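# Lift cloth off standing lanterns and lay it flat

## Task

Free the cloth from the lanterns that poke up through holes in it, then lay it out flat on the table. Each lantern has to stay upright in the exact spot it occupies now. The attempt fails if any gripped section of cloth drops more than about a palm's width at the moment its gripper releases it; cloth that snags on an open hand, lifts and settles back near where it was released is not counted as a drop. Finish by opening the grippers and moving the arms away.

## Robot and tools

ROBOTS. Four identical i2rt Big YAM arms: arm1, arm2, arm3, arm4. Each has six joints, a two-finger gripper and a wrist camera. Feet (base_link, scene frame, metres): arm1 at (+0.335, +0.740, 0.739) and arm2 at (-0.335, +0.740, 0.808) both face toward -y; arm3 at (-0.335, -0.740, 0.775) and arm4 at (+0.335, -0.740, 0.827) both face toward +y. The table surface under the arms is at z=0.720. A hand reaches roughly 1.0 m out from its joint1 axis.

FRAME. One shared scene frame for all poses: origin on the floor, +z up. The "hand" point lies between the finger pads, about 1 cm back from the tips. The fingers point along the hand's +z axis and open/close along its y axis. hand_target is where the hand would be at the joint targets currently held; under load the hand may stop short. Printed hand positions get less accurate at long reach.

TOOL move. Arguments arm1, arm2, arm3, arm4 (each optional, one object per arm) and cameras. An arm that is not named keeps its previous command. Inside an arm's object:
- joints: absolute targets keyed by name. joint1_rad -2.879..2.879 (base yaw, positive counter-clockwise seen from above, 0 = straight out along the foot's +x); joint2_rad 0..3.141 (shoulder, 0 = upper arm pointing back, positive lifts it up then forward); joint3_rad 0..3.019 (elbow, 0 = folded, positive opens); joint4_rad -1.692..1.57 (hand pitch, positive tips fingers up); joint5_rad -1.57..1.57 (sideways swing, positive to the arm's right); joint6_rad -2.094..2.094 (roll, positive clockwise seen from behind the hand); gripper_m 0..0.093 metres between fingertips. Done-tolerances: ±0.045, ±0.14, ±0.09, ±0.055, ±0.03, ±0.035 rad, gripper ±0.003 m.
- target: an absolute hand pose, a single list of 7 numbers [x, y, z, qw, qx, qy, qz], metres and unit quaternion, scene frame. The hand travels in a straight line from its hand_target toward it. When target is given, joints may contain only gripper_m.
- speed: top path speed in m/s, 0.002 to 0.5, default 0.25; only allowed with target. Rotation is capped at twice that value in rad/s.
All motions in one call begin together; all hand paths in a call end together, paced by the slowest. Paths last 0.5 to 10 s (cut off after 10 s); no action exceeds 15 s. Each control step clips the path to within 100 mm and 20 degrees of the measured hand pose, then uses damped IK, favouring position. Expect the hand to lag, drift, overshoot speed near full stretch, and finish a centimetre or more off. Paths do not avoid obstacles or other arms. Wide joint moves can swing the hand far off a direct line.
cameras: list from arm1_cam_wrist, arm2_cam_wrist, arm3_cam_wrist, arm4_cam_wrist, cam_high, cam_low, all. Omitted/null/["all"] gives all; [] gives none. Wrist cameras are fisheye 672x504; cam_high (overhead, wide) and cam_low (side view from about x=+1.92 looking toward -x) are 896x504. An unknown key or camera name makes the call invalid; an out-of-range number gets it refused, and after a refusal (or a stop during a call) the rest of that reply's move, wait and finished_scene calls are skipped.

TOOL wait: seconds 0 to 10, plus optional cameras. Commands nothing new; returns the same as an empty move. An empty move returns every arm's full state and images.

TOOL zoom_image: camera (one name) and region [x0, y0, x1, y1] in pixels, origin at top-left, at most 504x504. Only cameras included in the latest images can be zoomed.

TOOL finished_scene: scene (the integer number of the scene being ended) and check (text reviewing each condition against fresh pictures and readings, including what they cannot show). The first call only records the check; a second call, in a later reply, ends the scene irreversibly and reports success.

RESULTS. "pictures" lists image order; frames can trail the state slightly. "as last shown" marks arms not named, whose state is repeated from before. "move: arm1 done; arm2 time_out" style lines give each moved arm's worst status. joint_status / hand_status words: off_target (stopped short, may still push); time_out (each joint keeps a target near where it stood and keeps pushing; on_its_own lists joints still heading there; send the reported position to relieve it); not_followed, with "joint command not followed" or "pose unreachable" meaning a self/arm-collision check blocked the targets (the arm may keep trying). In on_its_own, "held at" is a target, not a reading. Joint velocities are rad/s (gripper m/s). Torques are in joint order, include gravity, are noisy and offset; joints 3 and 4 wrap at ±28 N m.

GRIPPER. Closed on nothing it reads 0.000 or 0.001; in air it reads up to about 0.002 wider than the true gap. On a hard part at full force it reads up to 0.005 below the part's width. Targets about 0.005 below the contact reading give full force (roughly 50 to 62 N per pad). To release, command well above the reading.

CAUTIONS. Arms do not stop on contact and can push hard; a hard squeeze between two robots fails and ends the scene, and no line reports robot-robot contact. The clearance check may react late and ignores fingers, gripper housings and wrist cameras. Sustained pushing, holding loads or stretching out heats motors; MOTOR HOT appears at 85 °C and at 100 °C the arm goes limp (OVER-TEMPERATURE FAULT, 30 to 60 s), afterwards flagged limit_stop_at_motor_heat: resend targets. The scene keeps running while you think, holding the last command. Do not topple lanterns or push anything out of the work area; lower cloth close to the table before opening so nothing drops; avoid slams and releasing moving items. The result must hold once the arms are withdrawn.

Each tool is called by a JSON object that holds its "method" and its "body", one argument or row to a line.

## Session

{"method": "move", "body": {

}}

Scene clock: 0.00 s.
Joint torques (N m): no reading
Motor temperatures (°C): arm1=[28 25 30 22 24 23 24] | arm2=[23 23 27 27 23 24 23] | arm3=[25 30 26 26 24 23 26] | arm4=[26 32 28 24 22 23 25]
Heat: arm1: hottest joint3_rad 30 °C; arm2: hottest joint3_rad 27 °C; arm3: hottest joint2_rad 30 °C; arm4: hottest joint2_rad 32 °C.
Joint velocities: arm1=[-0.005 -0.015 0.012 -0.007 -0.051 -0.066 0] | arm2=[0.005 -0.015 0.007 -0.017 -0.154 -0.037 0] | arm3=[0.005 -0.015 0.027 -0.002 0.037 -0.081 0] | arm4=[0.005 -0.005 -0.027 -0.002 -0.022 -0.081 0]
arm1.joint_positions: joint1_rad=-0.149 joint2_rad=+0.286 joint3_rad=+1.689 joint4_rad=-1.240 joint5_rad=-0.049 joint6_rad=+0.507 gripper_m=+0.094
arm1.joint_status: not commanded
arm1.hand: x=+0.3487 y=+0.7642 z=+1.4578 quat_wxyz=(-0.641, -0.565, -0.306, +0.420) (m; scene frame)
arm1.hand_target: x=+0.3490 y=+0.7661 z=+1.4621 quat_wxyz=(-0.644, -0.561, -0.304, +0.422) (m; scene frame)
arm1.hand_status: not commanded
arm2.joint_positions: joint1_rad=+0.694 joint2_rad=+0.506 joint3_rad=+1.467 joint4_rad=-1.443 joint5_rad=-0.141 joint6_rad=+0.586 gripper_m=+0.094
arm2.joint_status: not commanded
arm2.hand: x=-0.2174 y=+0.6295 z=+1.3808 quat_wxyz=(-0.519, -0.548, -0.655, +0.017) (m; scene frame)
arm2.hand_target: x=-0.2194 y=+0.6319 z=+1.3907 quat_wxyz=(-0.530, -0.543, -0.651, +0.019) (m; scene frame)
arm2.hand_status: not commanded
arm3.joint_positions: joint1_rad=-0.166 joint2_rad=+0.432 joint3_rad=+1.385 joint4_rad=-1.492 joint5_rad=-0.208 joint6_rad=-0.423 gripper_m=+0.094
arm3.joint_status: not commanded
arm3.hand: x=-0.3565 y=-0.6057 z=+1.3139 quat_wxyz=(-0.389, +0.725, -0.471, -0.318) (m; scene frame)
arm3.hand_target: x=-0.3568 y=-0.6074 z=+1.3233 quat_wxyz=(-0.398, +0.721, -0.467, -0.322) (m; scene frame)
arm3.hand_status: not commanded
arm4.joint_positions: joint1_rad=+0.270 joint2_rad=+0.640 joint3_rad=+1.503 joint4_rad=-1.444 joint5_rad=-0.222 joint6_rad=-0.408 gripper_m=+0.094
arm4.joint_status: not commanded
arm4.hand: x=+0.2517 y=-0.5495 z=+1.3974 quat_wxyz=(-0.301, +0.804, -0.343, -0.381) (m; scene frame)
arm4.hand_target: x=+0.2524 y=-0.5524 z=+1.4062 quat_wxyz=(-0.309, +0.800, -0.340, -0.386) (m; scene frame)
arm4.hand_status: not commanded
pictures: arm1_cam_wrist, arm2_cam_wrist, arm3_cam_wrist, arm4_cam_wrist, cam_high, cam_low
camera_calibration:
arm1_cam_wrist: T_world_to_cam=[[-0.88511, -0.0191015, -0.46499, 1.0028], [0.422413, 0.386359, -0.819935, 0.760974], [0.195315, -0.92215, -0.333902, 1.25367], [0, 0, 0, 1]] pos_world=[0.321281, 0.88122, 1.50884]
arm2_cam_wrist: T_world_to_cam=[[-0.731915, -0.397681, -0.553308, 0.858471], [-0.276157, 0.915466, -0.292676, -0.228052], [0.622927, -0.061414, -0.779866, 1.37276], [0, 0, 0, 1]] pos_world=[-0.289781, 0.634478, 1.47882]
arm3_cam_wrist: T_world_to_cam=[[0.929253, 0.256936, 0.265466, 0.138741], [0.346443, -0.855606, -0.384597, 0.117134], [0.128318, 0.449357, -0.884089, 1.60455], [0, 0, 0, 1]] pos_world=[-0.375398, -0.656442, 1.42678]
arm4_cam_wrist: T_world_to_cam=[[0.778606, 0.584653, 0.227933, -0.194055], [0.626001, -0.69848, -0.346769, -0.0531718], [-0.0435329, 0.412683, -0.909834, 1.62972], [0, 0, 0, 1]] pos_world=[0.255324, -0.596241, 1.50857]

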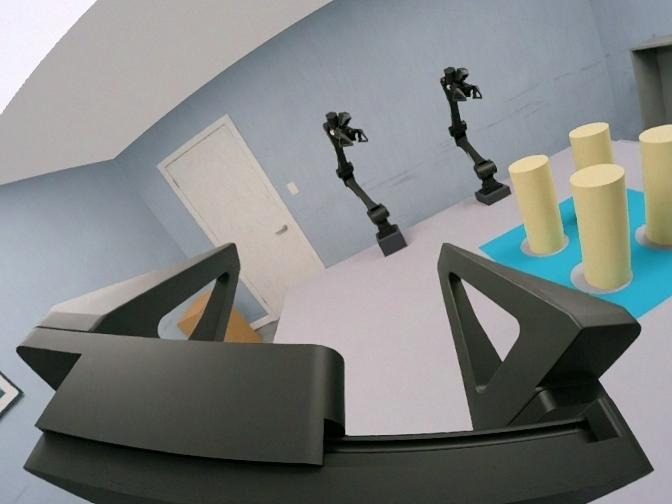

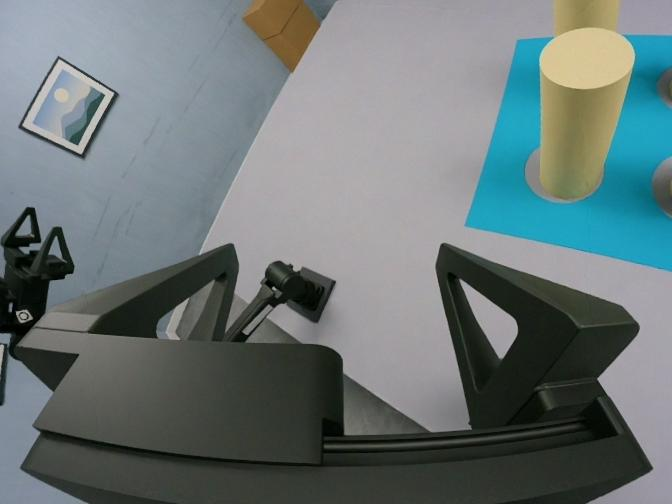

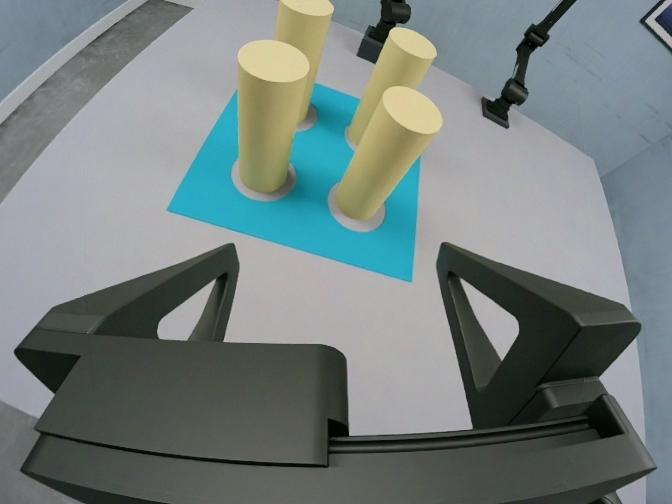

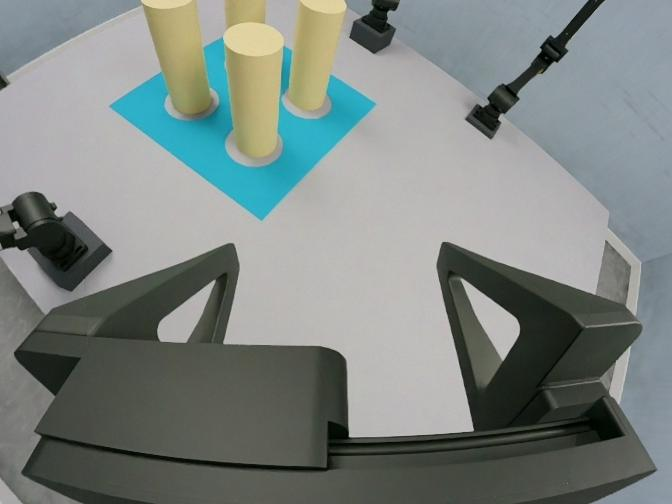

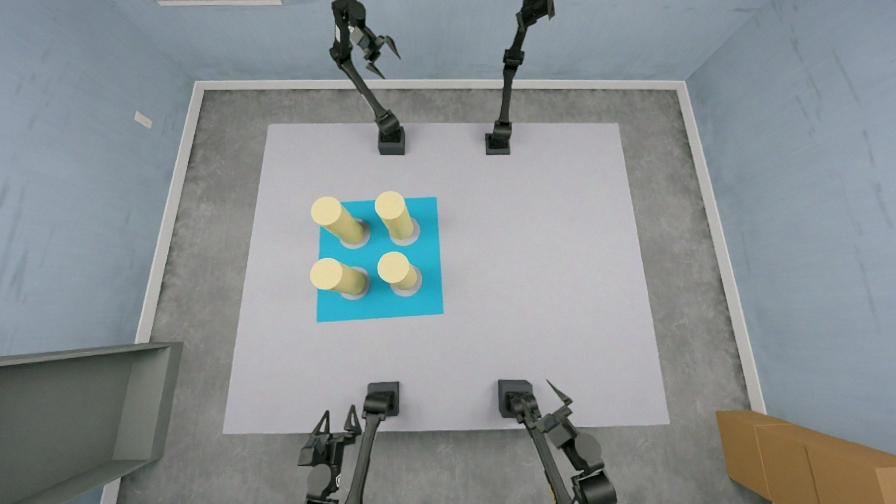

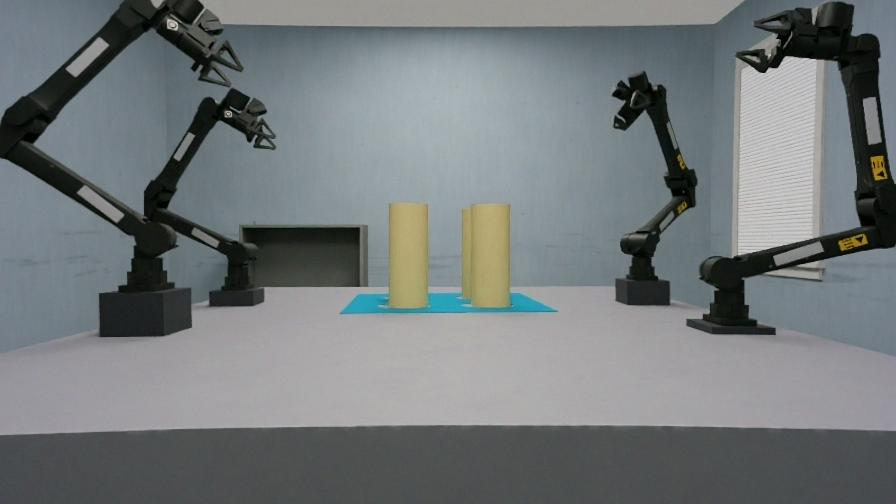

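{"method": "zoom_image", "body": {
  "camera": "cam_high",
  "region": [295, 180, 455, 335]
}}

{"method": "zoom_image", "body": {
  "camera": "arm3_cam_wrist",
  "region": [140, 0, 480, 300]
}}

{"method": "zoom_image", "body": {
  "camera": "arm4_cam_wrist",
  "region": [90, 0, 400, 240]
}}

{"method": "zoom_image", "body": {
  "camera": "arm2_cam_wrist",
  "region": [430, 0, 672, 290]
}}

Scaled by 3.150.

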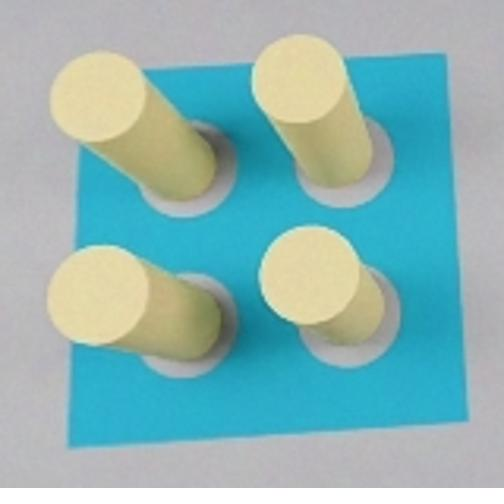

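Scaled by 1.482 from the camera's 672x504 image, which has a finer 960x720 frame.

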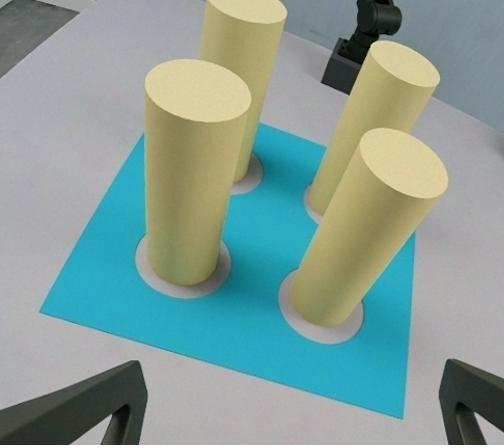

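Scaled by 1.626 from the camera's 672x504 image, which has a finer 960x720 frame.

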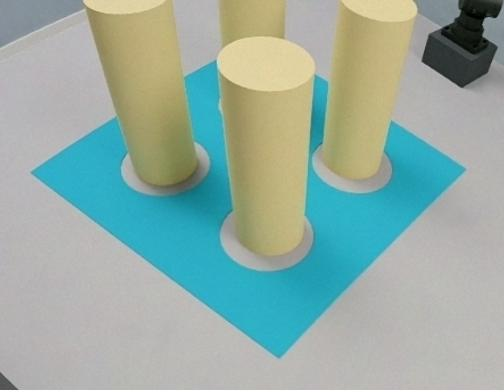

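Scaled by 1.738 from the camera's 672x504 image, which has a finer 960x720 frame.

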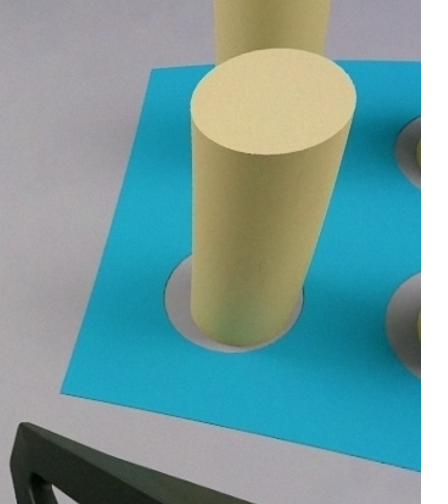

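{"method": "move", "body": {
  "arm1": {"joints": {"joint1_rad": -1.007, "joint2_rad": 0.95, "joint3_rad": 1.45, "joint4_rad": -1.2, "joint5_rad": -0.432, "joint6_rad": -0.926, "gripper_m": 0.05}},
  "arm2": {"joints": {"joint1_rad": -0.877, "joint2_rad": 0.95, "joint3_rad": 1.4, "joint4_rad": -1.2, "joint5_rad": -0.399, "joint6_rad": -0.819, "gripper_m": 0.05}},
  "arm3": {"joints": {"joint1_rad": 0.789, "joint2_rad": 0.9, "joint3_rad": 1.4, "joint4_rad": -1.2, "joint5_rad": 0.376, "joint6_rad": 0.754, "gripper_m": 0.05}},
  "arm4": {"joints": {"joint1_rad": 0.869, "joint2_rad": 1.0, "joint3_rad": 1.45, "joint4_rad": -1.2, "joint5_rad": 0.380, "joint6_rad": 0.763, "gripper_m": 0.05}},
  "cameras": ["cam_high", "cam_low"]
}}

Scene clock: 91.57 s.
Joint torques (N m): arm1=[-1.26 -0.67 12.29 1.46 -0.38 -0.07] | arm2=[0.38 -4.66 10.61 2.11 -0.33 -0.16] | arm3=[0.32 -2.2 8.32 1.89 0.39 0.11] | arm4=[0.85 -0.73 12.49 2.21 0.3 0.14]
Motor temperatures (°C): arm1=[27 26 30 22 24 23 23] | arm2=[23 23 31 27 23 24 23] | arm3=[25 30 30 26 24 23 26] | arm4=[26 32 33 24 21 23 25]
Heat: arm1: hottest joint3_rad 30 °C; arm2: hottest joint3_rad 31 °C; arm3: hottest joint2_rad 30 °C; arm4: hottest joint3_rad 33 °C.
move: arm1 done; arm2 done; arm3 done; arm4 done
Joint velocities: arm1=[-0.005 0.015 -0.002 -0.002 0.007 -0.051 0] | arm2=[-0.015 0.005 -0.022 0.002 -0.022 0.007 -0.001] | arm3=[-0.015 -0.005 0.002 0.007 -0.051 0.037 0] | arm4=[0.005 -0.015 -0.007 0.007 0.022 0.007 0]
arm1.joint_positions: joint1_rad=-1.008 joint2_rad=+0.942 joint3_rad=+1.422 joint4_rad=-1.207 joint5_rad=-0.428 joint6_rad=-0.913 gripper_m=+0.050
arm1.joint_status: all done
arm1.hand: x=+0.0706 y=+0.4880 z=+1.2439 quat_wxyz=(-0.127, -0.594, -0.666, +0.433) (m; scene frame)
arm1.hand_target: x=+0.0687 y=+0.4857 z=+1.2571 quat_wxyz=(-0.123, -0.583, -0.669, +0.445) (m; scene frame)
arm1.hand_status: not commanded
arm2.joint_positions: joint1_rad=-0.874 joint2_rad=+0.946 joint3_rad=+1.387 joint4_rad=-1.215 joint5_rad=-0.397 joint6_rad=-0.808 gripper_m=+0.050
arm2.joint_status: all done
arm2.hand: x=-0.5785 y=+0.4552 z=+1.2841 quat_wxyz=(-0.157, -0.612, -0.670, +0.389) (m; scene frame)
arm2.hand_target: x=-0.5820 y=+0.4534 z=+1.2920 quat_wxyz=(-0.153, -0.604, -0.671, +0.401) (m; scene frame)
arm2.hand_status: not commanded
arm3.joint_positions: joint1_rad=+0.787 joint2_rad=+0.899 joint3_rad=+1.385 joint4_rad=-1.221 joint5_rad=+0.373 joint6_rad=+0.740 gripper_m=+0.050
arm3.joint_status: all done
arm3.hand: x=-0.5533 y=-0.4597 z=+1.2665 quat_wxyz=(-0.176, +0.611, -0.661, -0.399) (m; scene frame)
arm3.hand_target: x=-0.5560 y=-0.4579 z=+1.2774 quat_wxyz=(-0.172, +0.600, -0.662, -0.416) (m; scene frame)
arm3.hand_status: not commanded
arm4.joint_positions: joint1_rad=+0.863 joint2_rad=+0.992 joint3_rad=+1.432 joint4_rad=-1.212 joint5_rad=+0.377 joint6_rad=+0.749 gripper_m=+0.050
arm4.joint_status: all done
arm4.hand: x=+0.0961 y=-0.4367 z=+1.3145 quat_wxyz=(-0.173, +0.614, -0.666, -0.386) (m; scene frame)
arm4.hand_target: x=+0.0912 y=-0.4347 z=+1.3230 quat_wxyz=(-0.169, +0.606, -0.667, -0.398) (m; scene frame)
arm4.hand_status: not commanded
pictures: cam_high, cam_low

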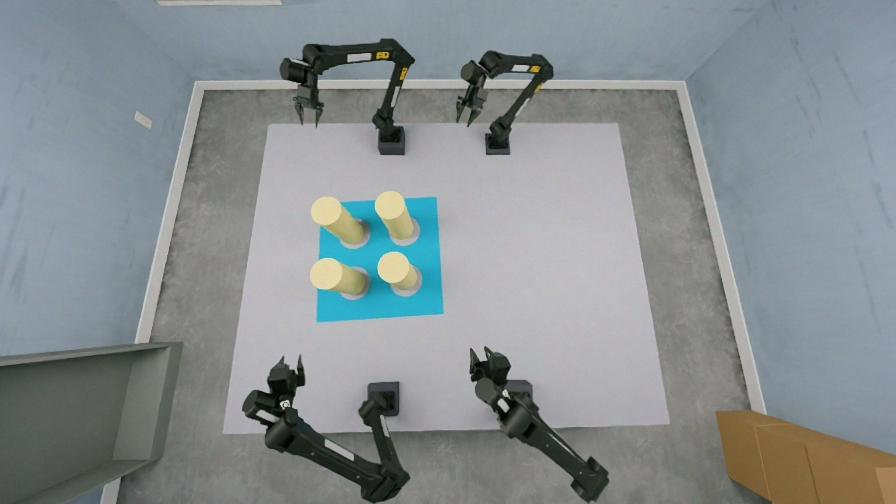

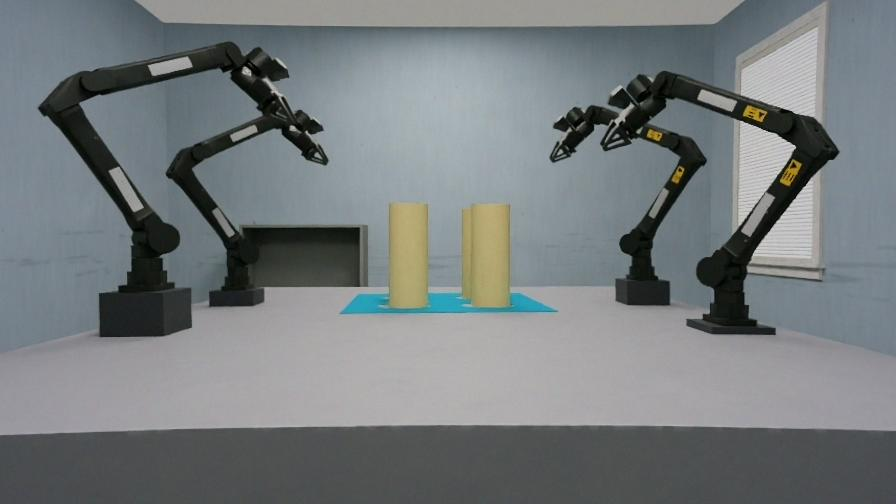

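{"method": "move", "body": {
  "cameras": ["cam_high"]
}}

Scene clock: 102.00 s.
Joint torques (N m): arm1=[-0.67 -1.2 12.26 1.5 -0.38 -0.02] | arm2=[0.26 -4.6 10.59 2.18 -0.33 -0.15] | arm3=[0.32 -2.08 8.36 1.91 0.4 0.11] | arm4=[0.85 -0.73 12.48 2.21 0.3 0.14]
Motor temperatures (°C): arm1=[27 26 31 22 24 23 23] | arm2=[23 23 32 27 23 24 23] | arm3=[25 30 30 26 24 23 26] | arm4=[26 32 33 24 21 23 25]
Heat: arm1: hottest joint3_rad 31 °C; arm2: hottest joint3_rad 32 °C; arm3: hottest joint2_rad 30 °C; arm4: hottest joint3_rad 33 °C.
Joint velocities: arm1=[-0.015 -0.024 0.002 -0.007 -0.11 0.022 0] | arm2=[0.005 0.015 -0.012 0.007 0.022 0.037 0] | arm3=[-0.005 -0.005 0.007 0.002 0.037 -0.007 -0.001] | arm4=[-0.015 0.005 -0.002 -0.007 -0.007 -0.007 0]
arm1.joint_positions: joint1_rad=-1.008 joint2_rad=+0.942 joint3_rad=+1.422 joint4_rad=-1.207 joint5_rad=-0.428 joint6_rad=-0.914 gripper_m=+0.050
arm1.joint_status: all done
arm1.hand: x=+0.0706 y=+0.4880 z=+1.2439 quat_wxyz=(-0.126, -0.594, -0.666, +0.433) (m; scene frame)
arm1.hand_target: x=+0.0687 y=+0.4857 z=+1.2571 quat_wxyz=(-0.123, -0.583, -0.669, +0.445) (m; scene frame)
arm1.hand_status: not commanded
arm2.joint_positions: joint1_rad=-0.874 joint2_rad=+0.946 joint3_rad=+1.387 joint4_rad=-1.215 joint5_rad=-0.397 joint6_rad=-0.809 gripper_m=+0.050
arm2.joint_status: all done
arm2.hand: x=-0.5785 y=+0.4552 z=+1.2841 quat_wxyz=(-0.157, -0.612, -0.670, +0.389) (m; scene frame)
arm2.hand_target: x=-0.5820 y=+0.4534 z=+1.2920 quat_wxyz=(-0.153, -0.604, -0.671, +0.401) (m; scene frame)
arm2.hand_status: not commanded
arm3.joint_positions: joint1_rad=+0.787 joint2_rad=+0.899 joint3_rad=+1.385 joint4_rad=-1.221 joint5_rad=+0.373 joint6_rad=+0.741 gripper_m=+0.050
arm3.joint_status: all done
arm3.hand: x=-0.5533 y=-0.4597 z=+1.2665 quat_wxyz=(-0.175, +0.611, -0.661, -0.399) (m; scene frame)
arm3.hand_target: x=-0.5560 y=-0.4579 z=+1.2774 quat_wxyz=(-0.172, +0.600, -0.662, -0.416) (m; scene frame)
arm3.hand_status: not commanded
arm4.joint_positions: joint1_rad=+0.863 joint2_rad=+0.992 joint3_rad=+1.432 joint4_rad=-1.212 joint5_rad=+0.377 joint6_rad=+0.750 gripper_m=+0.050
arm4.joint_status: all done
arm4.hand: x=+0.0961 y=-0.4367 z=+1.3145 quat_wxyz=(-0.173, +0.614, -0.666, -0.386) (m; scene frame)
arm4.hand_target: x=+0.0912 y=-0.4347 z=+1.3230 quat_wxyz=(-0.169, +0.607, -0.667, -0.398) (m; scene frame)
arm4.hand_status: not commanded
pictures: cam_high

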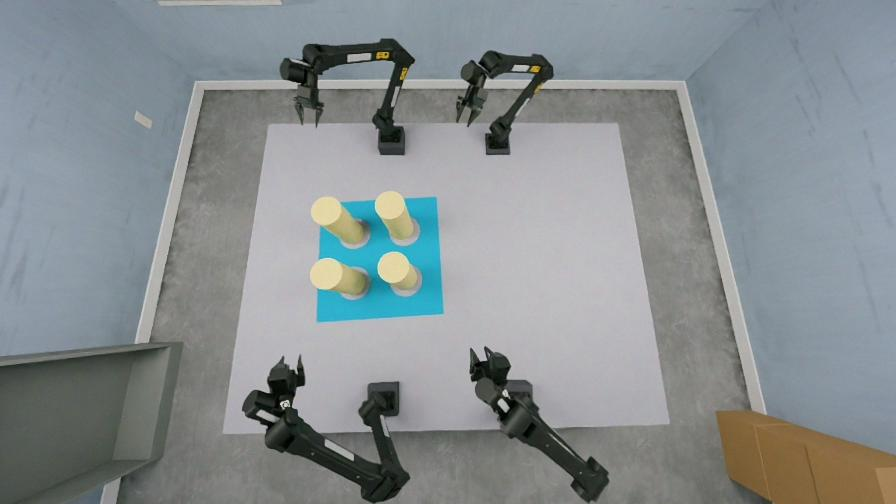

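{"method": "move", "body": {
  "arm1": {"joints": {"joint1_rad": -1.007, "joint2_rad": 1.873, "joint3_rad": 1.280, "joint4_rad": -0.672, "joint5_rad": -0.432, "joint6_rad": -0.926, "gripper_m": 0.05}},
  "arm2": {"joints": {"joint1_rad": -0.877, "joint2_rad": 1.922, "joint3_rad": 1.132, "joint4_rad": -0.433, "joint5_rad": -0.399, "joint6_rad": -0.819, "gripper_m": 0.05}},
  "arm3": {"joints": {"joint1_rad": 0.789, "joint2_rad": 1.807, "joint3_rad": 1.082, "joint4_rad": -0.472, "joint5_rad": 0.376, "joint6_rad": 0.754, "gripper_m": 0.05}},
  "arm4": {"joints": {"joint1_rad": 0.869, "joint2_rad": 2.038, "joint3_rad": 1.238, "joint4_rad": -0.401, "joint5_rad": 0.380, "joint6_rad": 0.763, "gripper_m": 0.05}},
  "cameras": ["arm1_cam_wrist", "arm2_cam_wrist", "arm3_cam_wrist", "arm4_cam_wrist", "cam_high"]
}}

Scene clock: 110.10 s.
Joint torques (N m): arm1=[-1.03 -15.62 9.28 1.06 -0.43 -0.1] | arm2=[0.21 -20.72 6.94 1.55 -0.4 -0.18] | arm3=[0.09 -14.45 6.53 1.29 0.38 0.14] | arm4=[0.73 -12.51 8.32 1.52 0.31 0.17]
Motor temperatures (°C): arm1=[27 26 32 22 24 23 23] | arm2=[23 23 32 27 23 24 23] | arm3=[25 30 31 26 24 23 26] | arm4=[26 32 34 24 21 23 25]
Heat: arm1: hottest joint3_rad 32 °C; arm2: hottest joint3_rad 32 °C; arm3: hottest joint3_rad 31 °C; arm4: hottest joint3_rad 34 °C.
move: arm1 done; arm2 done; arm3 done; arm4 done
Joint velocities: arm1=[0.005 -0.005 0.007 0.002 -0.051 0.007 0] | arm2=[-0.005 -0.005 -0.002 -0.007 0.007 0.022 0] | arm3=[-0.005 -0.005 -0.002 0.002 0.007 -0.022 0] | arm4=[0.005 -0.005 -0.007 0.017 0.037 0.007 0]
arm1.joint_positions: joint1_rad=-1.008 joint2_rad=+1.890 joint3_rad=+1.269 joint4_rad=-0.683 joint5_rad=-0.429 joint6_rad=-0.915 gripper_m=+0.050
arm1.joint_status: all done
arm1.hand: x=-0.1088 y=+0.3659 z=+0.7706 quat_wxyz=(-0.189, -0.690, -0.678, +0.170) (m; scene frame)
arm1.hand_target: x=-0.1157 y=+0.3606 z=+0.7853 quat_wxyz=(-0.186, -0.681, -0.683, +0.189) (m; scene frame)
arm1.hand_status: not commanded
arm2.joint_positions: joint1_rad=-0.874 joint2_rad=+1.933 joint3_rad=+1.133 joint4_rad=-0.449 joint5_rad=-0.398 joint6_rad=-0.810 gripper_m=+0.050
arm2.joint_status: all done
arm2.hand: x=-0.7268 y=+0.3357 z=+0.7720 quat_wxyz=(-0.184, -0.689, -0.681, +0.167) (m; scene frame)
arm2.hand_target: x=-0.7315 y=+0.3337 z=+0.7786 quat_wxyz=(-0.182, -0.684, -0.683, +0.181) (m; scene frame)
arm2.hand_status: not commanded
arm3.joint_positions: joint1_rad=+0.787 joint2_rad=+1.807 joint3_rad=+1.075 joint4_rad=-0.491 joint5_rad=+0.375 joint6_rad=+0.742 gripper_m=+0.050
arm3.joint_status: all done
arm3.hand: x=-0.6886 y=-0.3267 z=+0.7833 quat_wxyz=(-0.190, +0.690, -0.678, -0.170) (m; scene frame)
arm3.hand_target: x=-0.6952 y=-0.3224 z=+0.7875 quat_wxyz=(-0.188, +0.683, -0.681, -0.184) (m; scene frame)
arm3.hand_status: not commanded
arm4.joint_positions: joint1_rad=+0.863 joint2_rad=+2.041 joint3_rad=+1.233 joint4_rad=-0.413 joint5_rad=+0.378 joint6_rad=+0.750 gripper_m=+0.050
arm4.joint_status: all done
arm4.hand: x=-0.0629 y=-0.2882 z=+0.7734 quat_wxyz=(-0.186, +0.687, -0.680, -0.175) (m; scene frame)
arm4.hand_target: x=-0.0692 y=-0.2868 z=+0.7778 quat_wxyz=(-0.185, +0.682, -0.683, -0.186) (m; scene frame)
arm4.hand_status: not commanded
pictures: arm1_cam_wrist, arm2_cam_wrist, arm3_cam_wrist, arm4_cam_wrist, cam_high
camera_calibration:
arm1_cam_wrist: T_world_to_cam=[[-0.999198, 0.00366785, -0.039882, -0.0776689], [0.00055618, 0.996972, 0.0777545, -0.416447], [0.0400465, 0.07767, -0.996175, 0.873953], [0, 0, 0, 1]] pos_world=[-0.112374, 0.347591, 0.899892]
arm2_cam_wrist: T_world_to_cam=[[-0.999419, 0.00795942, -0.0331427, -0.700216], [0.00364701, 0.991742, 0.128197, -0.425069], [0.0338894, 0.128002, -0.991195, 0.868668], [0, 0, 0, 1]] pos_world=[-0.727697, 0.315941, 0.892305]
arm3_cam_wrist: T_world_to_cam=[[0.999458, 0.0140635, 0.029748, 0.670162], [0.0108362, -0.994308, 0.105994, -0.393899], [0.0310693, -0.105615, -0.993922, 0.890512], [0, 0, 0, 1]] pos_world=[-0.693198, -0.307031, 0.906914]
arm4_cam_wrist: T_world_to_cam=[[0.999728, 0.0105956, 0.0207734, 0.0489421], [0.00813282, -0.993304, 0.115247, -0.37128], [0.0218554, -0.115047, -0.99312, 0.856943], [0, 0, 0, 1]] pos_world=[-0.064638, -0.270724, 0.892819]

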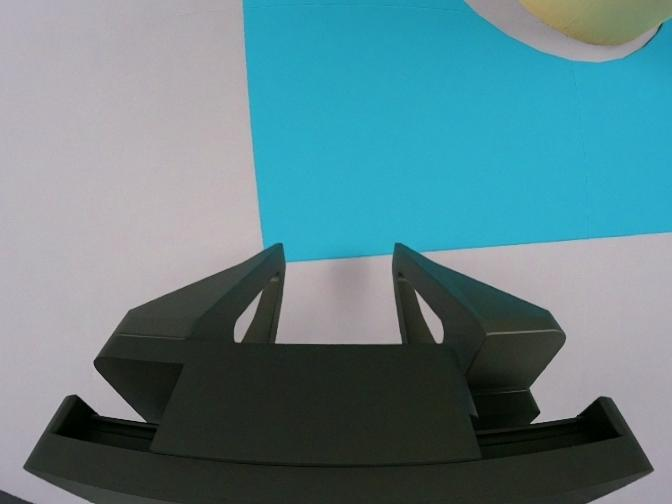

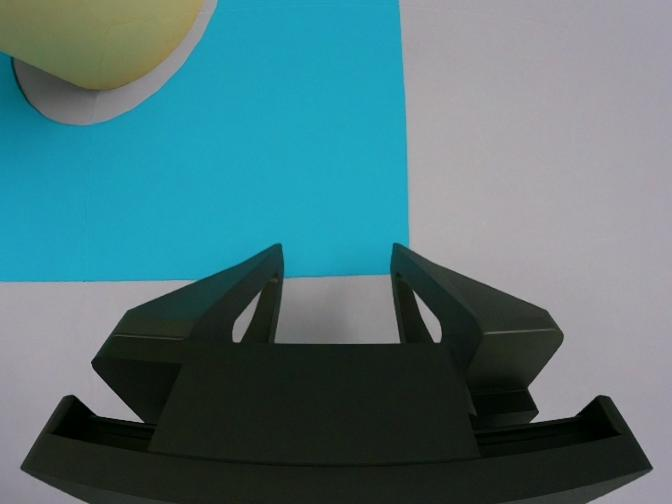

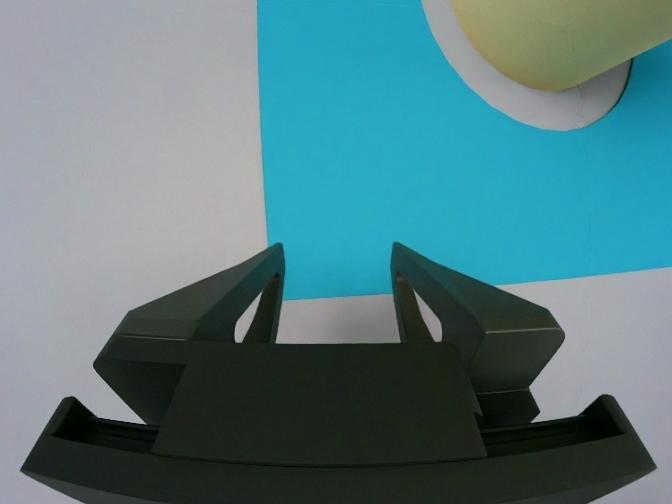

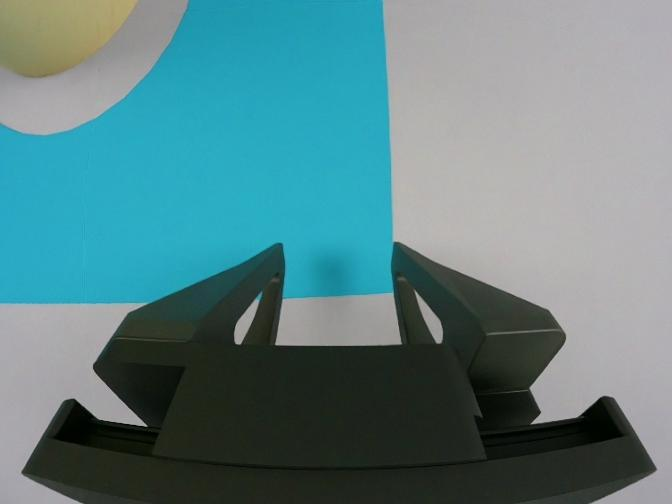

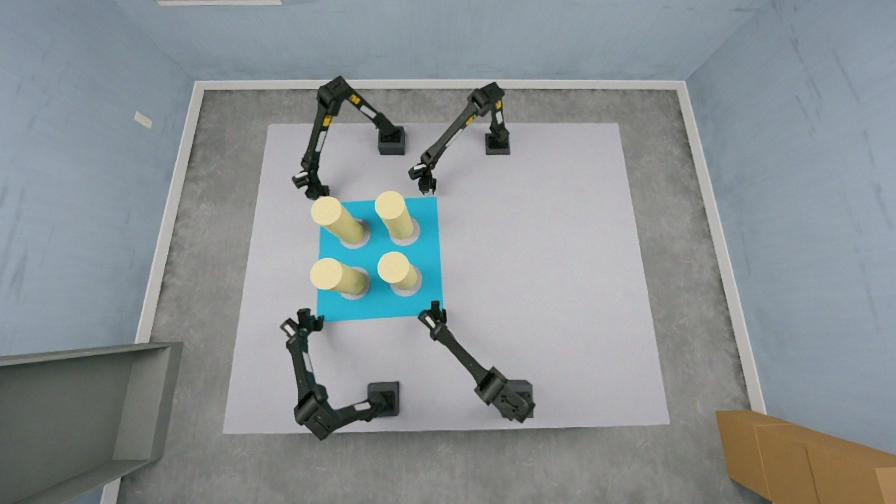

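{"method": "move", "body": {
  "arm1": {"target": [-0.106, 0.347, 0.762, 0.183, 0.683, 0.683, -0.183], "speed": 0.15},
  "arm2": {"target": [-0.7315, 0.3335, 0.762, 0.183, 0.683, 0.683, -0.183], "speed": 0.15},
  "arm3": {"target": [-0.700, -0.3355, 0.762, 0.183, -0.683, 0.683, 0.183], "speed": 0.15},
  "arm4": {"target": [-0.078, -0.2965, 0.762, 0.183, -0.683, 0.683, 0.183], "speed": 0.15},
  "cameras": ["arm1_cam_wrist", "arm2_cam_wrist", "arm3_cam_wrist", "arm4_cam_wrist"]
}}

Scene clock: 142.07 s.
Joint torques (N m): arm1=[-1.14 -13.51 7.91 0.99 -0.08 0.11] | arm2=[0.21 -19.02 6.22 1.59 -0.49 -0.17] | arm3=[0.26 -14.21 5.7 1.29 0.34 0.16] | arm4=[1.49 -11.05 8.59 1.52 0.39 0.17]
Motor temperatures (°C): arm1=[27 30 33 22 24 23 23] | arm2=[23 24 31 27 23 24 23] | arm3=[25 32 30 25 24 23 26] | arm4=[25 34 33 24 21 23 25]
Heat: arm1: hottest joint3_rad 33 °C; arm2: hottest joint3_rad 31 °C; arm3: hottest joint2_rad 32 °C; arm4: hottest joint2_rad 34 °C.
move: arm1 done; arm2 done; arm3 done; arm4 off_target
Joint velocities: arm1=[-0.005 -0.015 0.012 -0.002 0.022 -0.066 0] | arm2=[-0.015 -0.005 0.007 0.002 -0.037 -0.081 0] | arm3=[-0.005 -0.015 0.007 -0.012 -0.051 -0.037 0.001] | arm4=[-0.015 0.005 0.017 0.002 0.037 -0.007 0]
arm1.joint_positions: joint1_rad=-0.976 joint2_rad=+1.895 joint3_rad=+1.269 joint4_rad=-0.632 joint5_rad=-0.418 joint6_rad=-0.905 gripper_m=+0.050
arm1.joint_status: not commanded
arm1.hand: x=-0.1066 y=+0.3471 z=+0.7709 quat_wxyz=(-0.183, -0.678, -0.687, +0.187) (m; scene frame)
arm1.hand_target: x=-0.1055 y=+0.3471 z=+0.7621 quat_wxyz=(-0.183, -0.683, -0.683, +0.182) (m; scene frame)
arm1.hand_status: done (0.009 m and 0.8 deg from the pose sent, 0.021 m and 2.0 deg at the start)
arm2.joint_positions: joint1_rad=-0.874 joint2_rad=+1.943 joint3_rad=+1.133 joint4_rad=-0.406 joint5_rad=-0.398 joint6_rad=-0.810 gripper_m=+0.050
arm2.joint_status: not commanded
arm2.hand: x=-0.7328 y=+0.3308 z=+0.7695 quat_wxyz=(-0.182, -0.685, -0.681, +0.183) (m; scene frame)
arm2.hand_target: x=-0.7313 y=+0.3337 z=+0.7621 quat_wxyz=(-0.183, -0.683, -0.683, +0.183) (m; scene frame)
arm2.hand_status: done (0.008 m and 0.3 deg from the pose sent, 0.011 m and 1.9 deg at the start)
arm3.joint_positions: joint1_rad=+0.809 joint2_rad=+1.836 joint3_rad=+1.054 joint4_rad=-0.438 joint5_rad=+0.375 joint6_rad=+0.770 gripper_m=+0.050
arm3.joint_status: not commanded
arm3.hand: x=-0.6959 y=-0.3362 z=+0.7648 quat_wxyz=(-0.185, +0.688, -0.680, -0.176) (m; scene frame)
arm3.hand_target: x=-0.6995 y=-0.3357 z=+0.7623 quat_wxyz=(-0.183, +0.683, -0.683, -0.183) (m; scene frame)
arm3.hand_status: done (0.005 m and 1.1 deg from the pose sent, 0.026 m and 2.0 deg at the start)
arm4.joint_positions: joint1_rad=+0.878 joint2_rad=+2.051 joint3_rad=+1.233 joint4_rad=-0.401 joint5_rad=+0.381 joint6_rad=+0.774 gripper_m=+0.050
arm4.joint_status: not commanded
arm4.hand: x=-0.0696 y=-0.2934 z=+0.7686 quat_wxyz=(-0.184, +0.683, -0.683, -0.180) (m; scene frame)
arm4.hand_target: x=-0.0778 y=-0.2965 z=+0.7622 quat_wxyz=(-0.183, +0.683, -0.683, -0.183) (m; scene frame)
arm4.hand_status: off_target (0.011 m and 0.4 deg from the pose sent, 0.021 m and 1.1 deg at the start)
pictures: arm1_cam_wrist, arm2_cam_wrist, arm3_cam_wrist, arm4_cam_wrist
camera_calibration:
arm1_cam_wrist: T_world_to_cam=[[-0.999861, -0.0166435, 0.000238327, -0.0993279], [-0.0165972, 0.997962, 0.061612, -0.387411], [-0.00126328, 0.0615995, -0.9981, 0.878215], [0, 0, 0, 1]] pos_world=[-0.104635, 0.330871, 0.90044]
arm2_cam_wrist: T_world_to_cam=[[-0.999941, 0.00746513, -0.00786884, -0.725945], [0.00657623, 0.994184, 0.107496, -0.402606], [0.00862555, 0.107438, -0.994174, 0.857643], [0, 0, 0, 1]] pos_world=[-0.730653, 0.313541, 0.890213]
arm3_cam_wrist: T_world_to_cam=[[0.999829, 0.0119897, 0.0140818, 0.689704], [0.0104651, -0.994548, 0.103756, -0.399881], [0.0152491, -0.103591, -0.994503, 0.861377], [0, 0, 0, 1]] pos_world=[-0.698536, -0.31674, 0.88842]
arm4_cam_wrist: T_world_to_cam=[[0.999945, 0.00403978, 0.00967726, 0.0624178], [0.00292722, -0.993666, 0.112339, -0.373984], [0.0100698, -0.112304, -0.993623, 0.852034], [0, 0, 0, 1]] pos_world=[-0.0698994, -0.27618, 0.888009]

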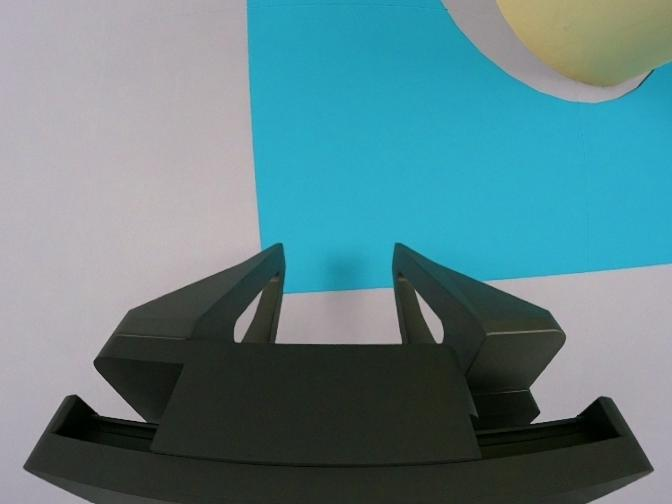

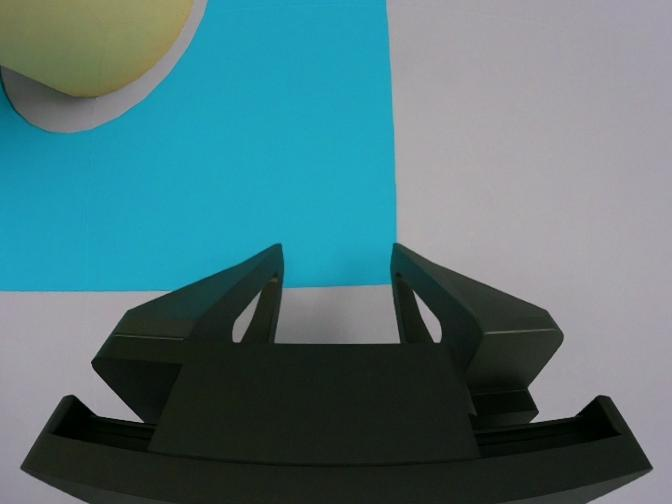

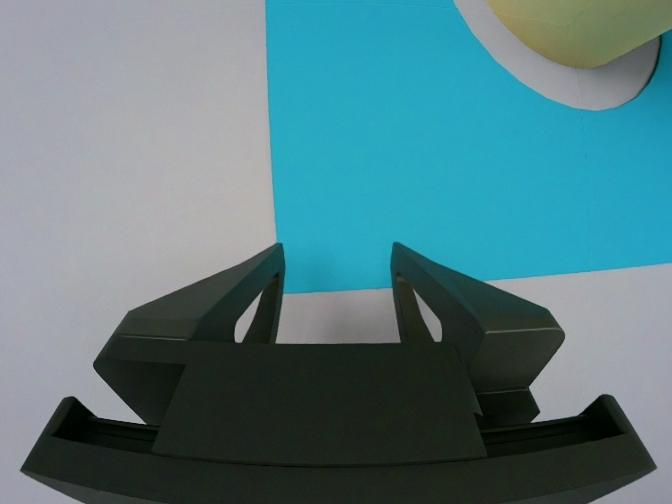

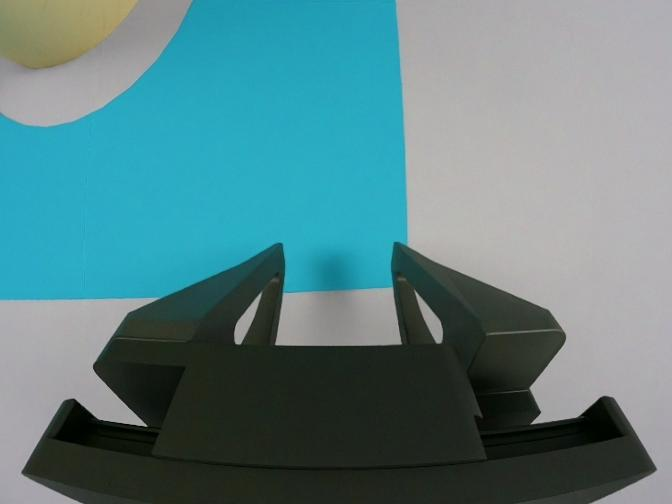

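{"method": "move", "body": {
  "arm1": {"target": [-0.101, 0.350, 0.709, 0.183, 0.683, 0.683, -0.183], "speed": 0.12},
  "arm2": {"target": [-0.7275, 0.3335, 0.709, 0.183, 0.683, 0.683, -0.183], "speed": 0.12},
  "arm3": {"target": [-0.699, -0.337, 0.709, 0.183, -0.683, 0.683, 0.183], "speed": 0.12},
  "arm4": {"target": [-0.0765, -0.2955, 0.709, 0.183, -0.683, 0.683, 0.183], "speed": 0.12},
  "cameras": ["arm1_cam_wrist", "arm2_cam_wrist", "arm3_cam_wrist", "arm4_cam_wrist"]
}}

Scene clock: 150.40 s.
Joint torques (N m): arm1=[-1.08 -11.75 6.54 1.14 0.2 0.12] | arm2=[1.08 -17.08 5.42 1.57 0.03 -0.11] | arm3=[0.26 -12.16 4.78 1.17 0.19 0.11] | arm4=[1.2 -8.76 7.68 1.39 -0.03 0.12]
Motor temperatures (°C): arm1=[27 31 33 22 24 23 23] | arm2=[23 24 30 27 23 24 23] | arm3=[25 32 30 25 24 23 26] | arm4=[25 35 33 24 21 23 25]
Heat: arm1: hottest joint3_rad 33 °C; arm2: hottest joint3_rad 30 °C; arm3: hottest joint2_rad 32 °C; arm4: hottest joint2_rad 35 °C.
move: arm1 off_target; arm2 off_target; arm3 off_target; arm4 off_target
Joint velocities: arm1=[-0.005 -0.015 0.022 0.012 -0.11 0.022 0] | arm2=[-0.005 -0.015 0.007 -0.012 0.037 0.007 -0.001] | arm3=[0.005 -0.005 -0.002 -0.007 0.022 -0.081 0] | arm4=[-0.005 -0.005 -0.012 -0.022 -0.125 -0.007 0]
arm1.joint_positions: joint1_rad=-0.976 joint2_rad=+1.944 joint3_rad=+1.226 joint4_rad=-0.502 joint5_rad=-0.425 joint6_rad=-0.902 gripper_m=+0.050
arm1.joint_status: not commanded
arm1.hand: x=-0.1081 y=+0.3444 z=+0.7372 quat_wxyz=(-0.183, -0.674, -0.686, +0.205) (m; scene frame)
arm1.hand_target: x=-0.0998 y=+0.3509 z=+0.7100 quat_wxyz=(-0.183, -0.683, -0.683, +0.183) (m; scene frame)
arm1.hand_status: off_target (0.030 m and 2.8 deg from the pose sent, 0.062 m and 0.8 deg at the start)
arm2.joint_positions: joint1_rad=-0.874 joint2_rad=+2.021 joint3_rad=+1.115 joint4_rad=-0.278 joint5_rad=-0.410 joint6_rad=-0.810 gripper_m=+0.050
arm2.joint_status: not commanded
arm2.hand: x=-0.7347 y=+0.3270 z=+0.7324 quat_wxyz=(-0.186, -0.679, -0.682, +0.199) (m; scene frame)
arm2.hand_target: x=-0.7264 y=+0.3343 z=+0.7101 quat_wxyz=(-0.183, -0.683, -0.683, +0.183) (m; scene frame)
arm2.hand_status: off_target (0.025 m and 1.9 deg from the pose sent, 0.061 m and 0.3 deg at the start)
arm3.joint_positions: joint1_rad=+0.811 joint2_rad=+1.908 joint3_rad=+1.033 joint4_rad=-0.303 joint5_rad=+0.381 joint6_rad=+0.776 gripper_m=+0.050
arm3.joint_status: not commanded
arm3.hand: x=-0.7016 y=-0.3309 z=+0.7320 quat_wxyz=(-0.186, +0.680, -0.681, -0.197) (m; scene frame)
arm3.hand_target: x=-0.6978 y=-0.3379 z=+0.7105 quat_wxyz=(-0.183, +0.683, -0.683, -0.183) (m; scene frame)
arm3.hand_status: off_target (0.024 m and 1.7 deg from the pose sent, 0.056 m and 1.1 deg at the start)
arm4.joint_positions: joint1_rad=+0.879 joint2_rad=+2.117 joint3_rad=+1.235 joint4_rad=-0.289 joint5_rad=+0.391 joint6_rad=+0.776 gripper_m=+0.050
arm4.joint_status: not commanded
arm4.hand: x=-0.0776 y=-0.2846 z=+0.7413 quat_wxyz=(-0.187, +0.675, -0.684, -0.203) (m; scene frame)
arm4.hand_target: x=-0.0755 y=-0.2964 z=+0.7100 quat_wxyz=(-0.183, +0.683, -0.683, -0.183) (m; scene frame)
arm4.hand_status: off_target (0.034 m and 2.5 deg from the pose sent, 0.060 m and 0.4 deg at the start)
pictures: arm1_cam_wrist, arm2_cam_wrist, arm3_cam_wrist, arm4_cam_wrist
camera_calibration:
arm1_cam_wrist: T_world_to_cam=[[-0.99955, -0.0150295, 0.0259534, -0.120349], [-0.0141158, 0.999286, 0.0350373, -0.363265], [-0.0264614, 0.0346552, -0.999049, 0.852002], [0, 0, 0, 1]] pos_world=[-0.102877, 0.331671, 0.867043]
arm2_cam_wrist: T_world_to_cam=[[-0.999941, 0.00331762, 0.0103701, -0.740101], [0.00412441, 0.996884, 0.0787731, -0.376503], [-0.0100765, 0.0788112, -0.996839, 0.818737], [0, 0, 0, 1]] pos_world=[-0.730255, 0.313259, 0.853482]
arm3_cam_wrist: T_world_to_cam=[[0.999827, 0.00721965, -0.0171691, 0.717078], [0.00843585, -0.99738, 0.071853, -0.370195], [-0.0166053, -0.0719854, -0.997267, 0.819519], [0, 0, 0, 1]] pos_world=[-0.700222, -0.315408, 0.856191]
arm4_cam_wrist: T_world_to_cam=[[0.999762, -0.000461276, -0.0217997, 0.0926795], [0.00113421, -0.997323, 0.0731193, -0.334318], [-0.0217751, -0.0731267, -0.997085, 0.837226], [0, 0, 0, 1]] pos_world=[-0.0740476, -0.272157, 0.861251]

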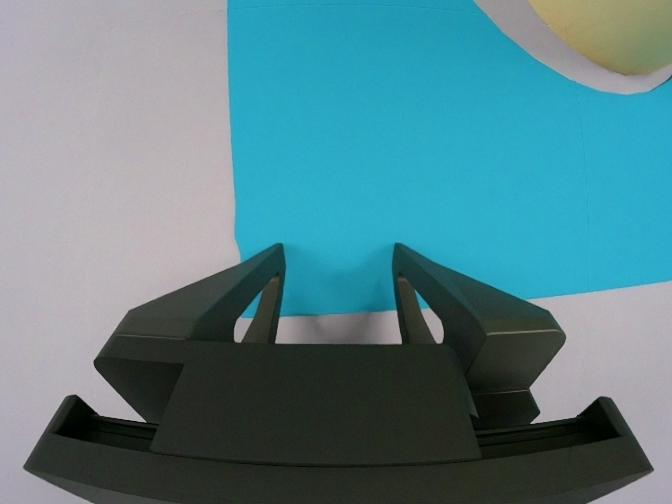

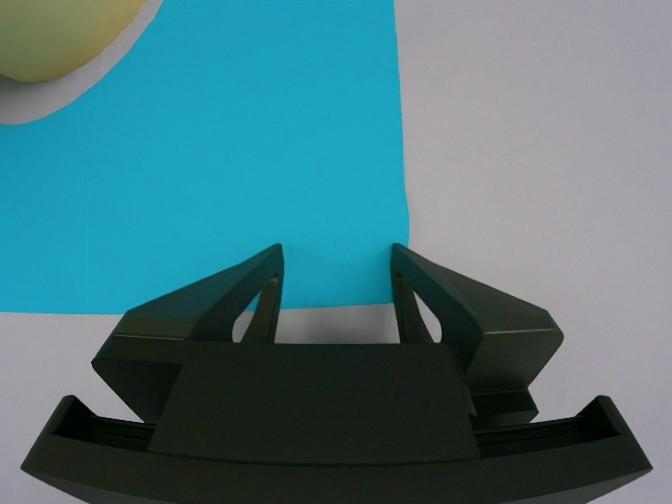

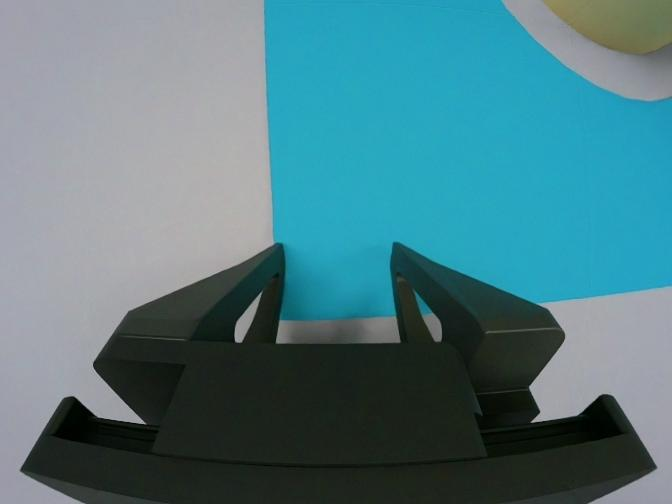

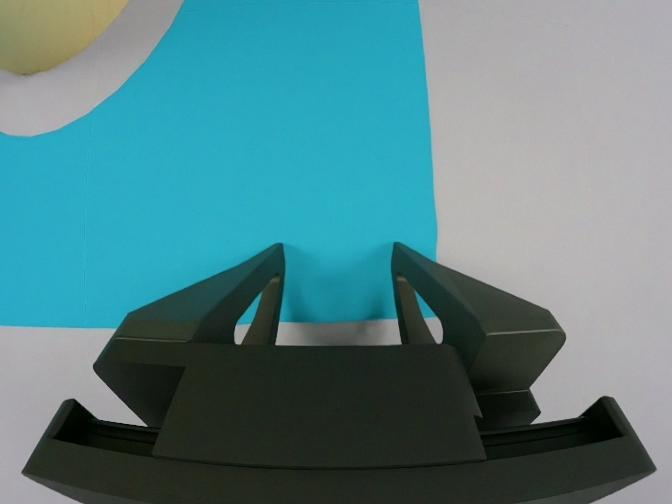

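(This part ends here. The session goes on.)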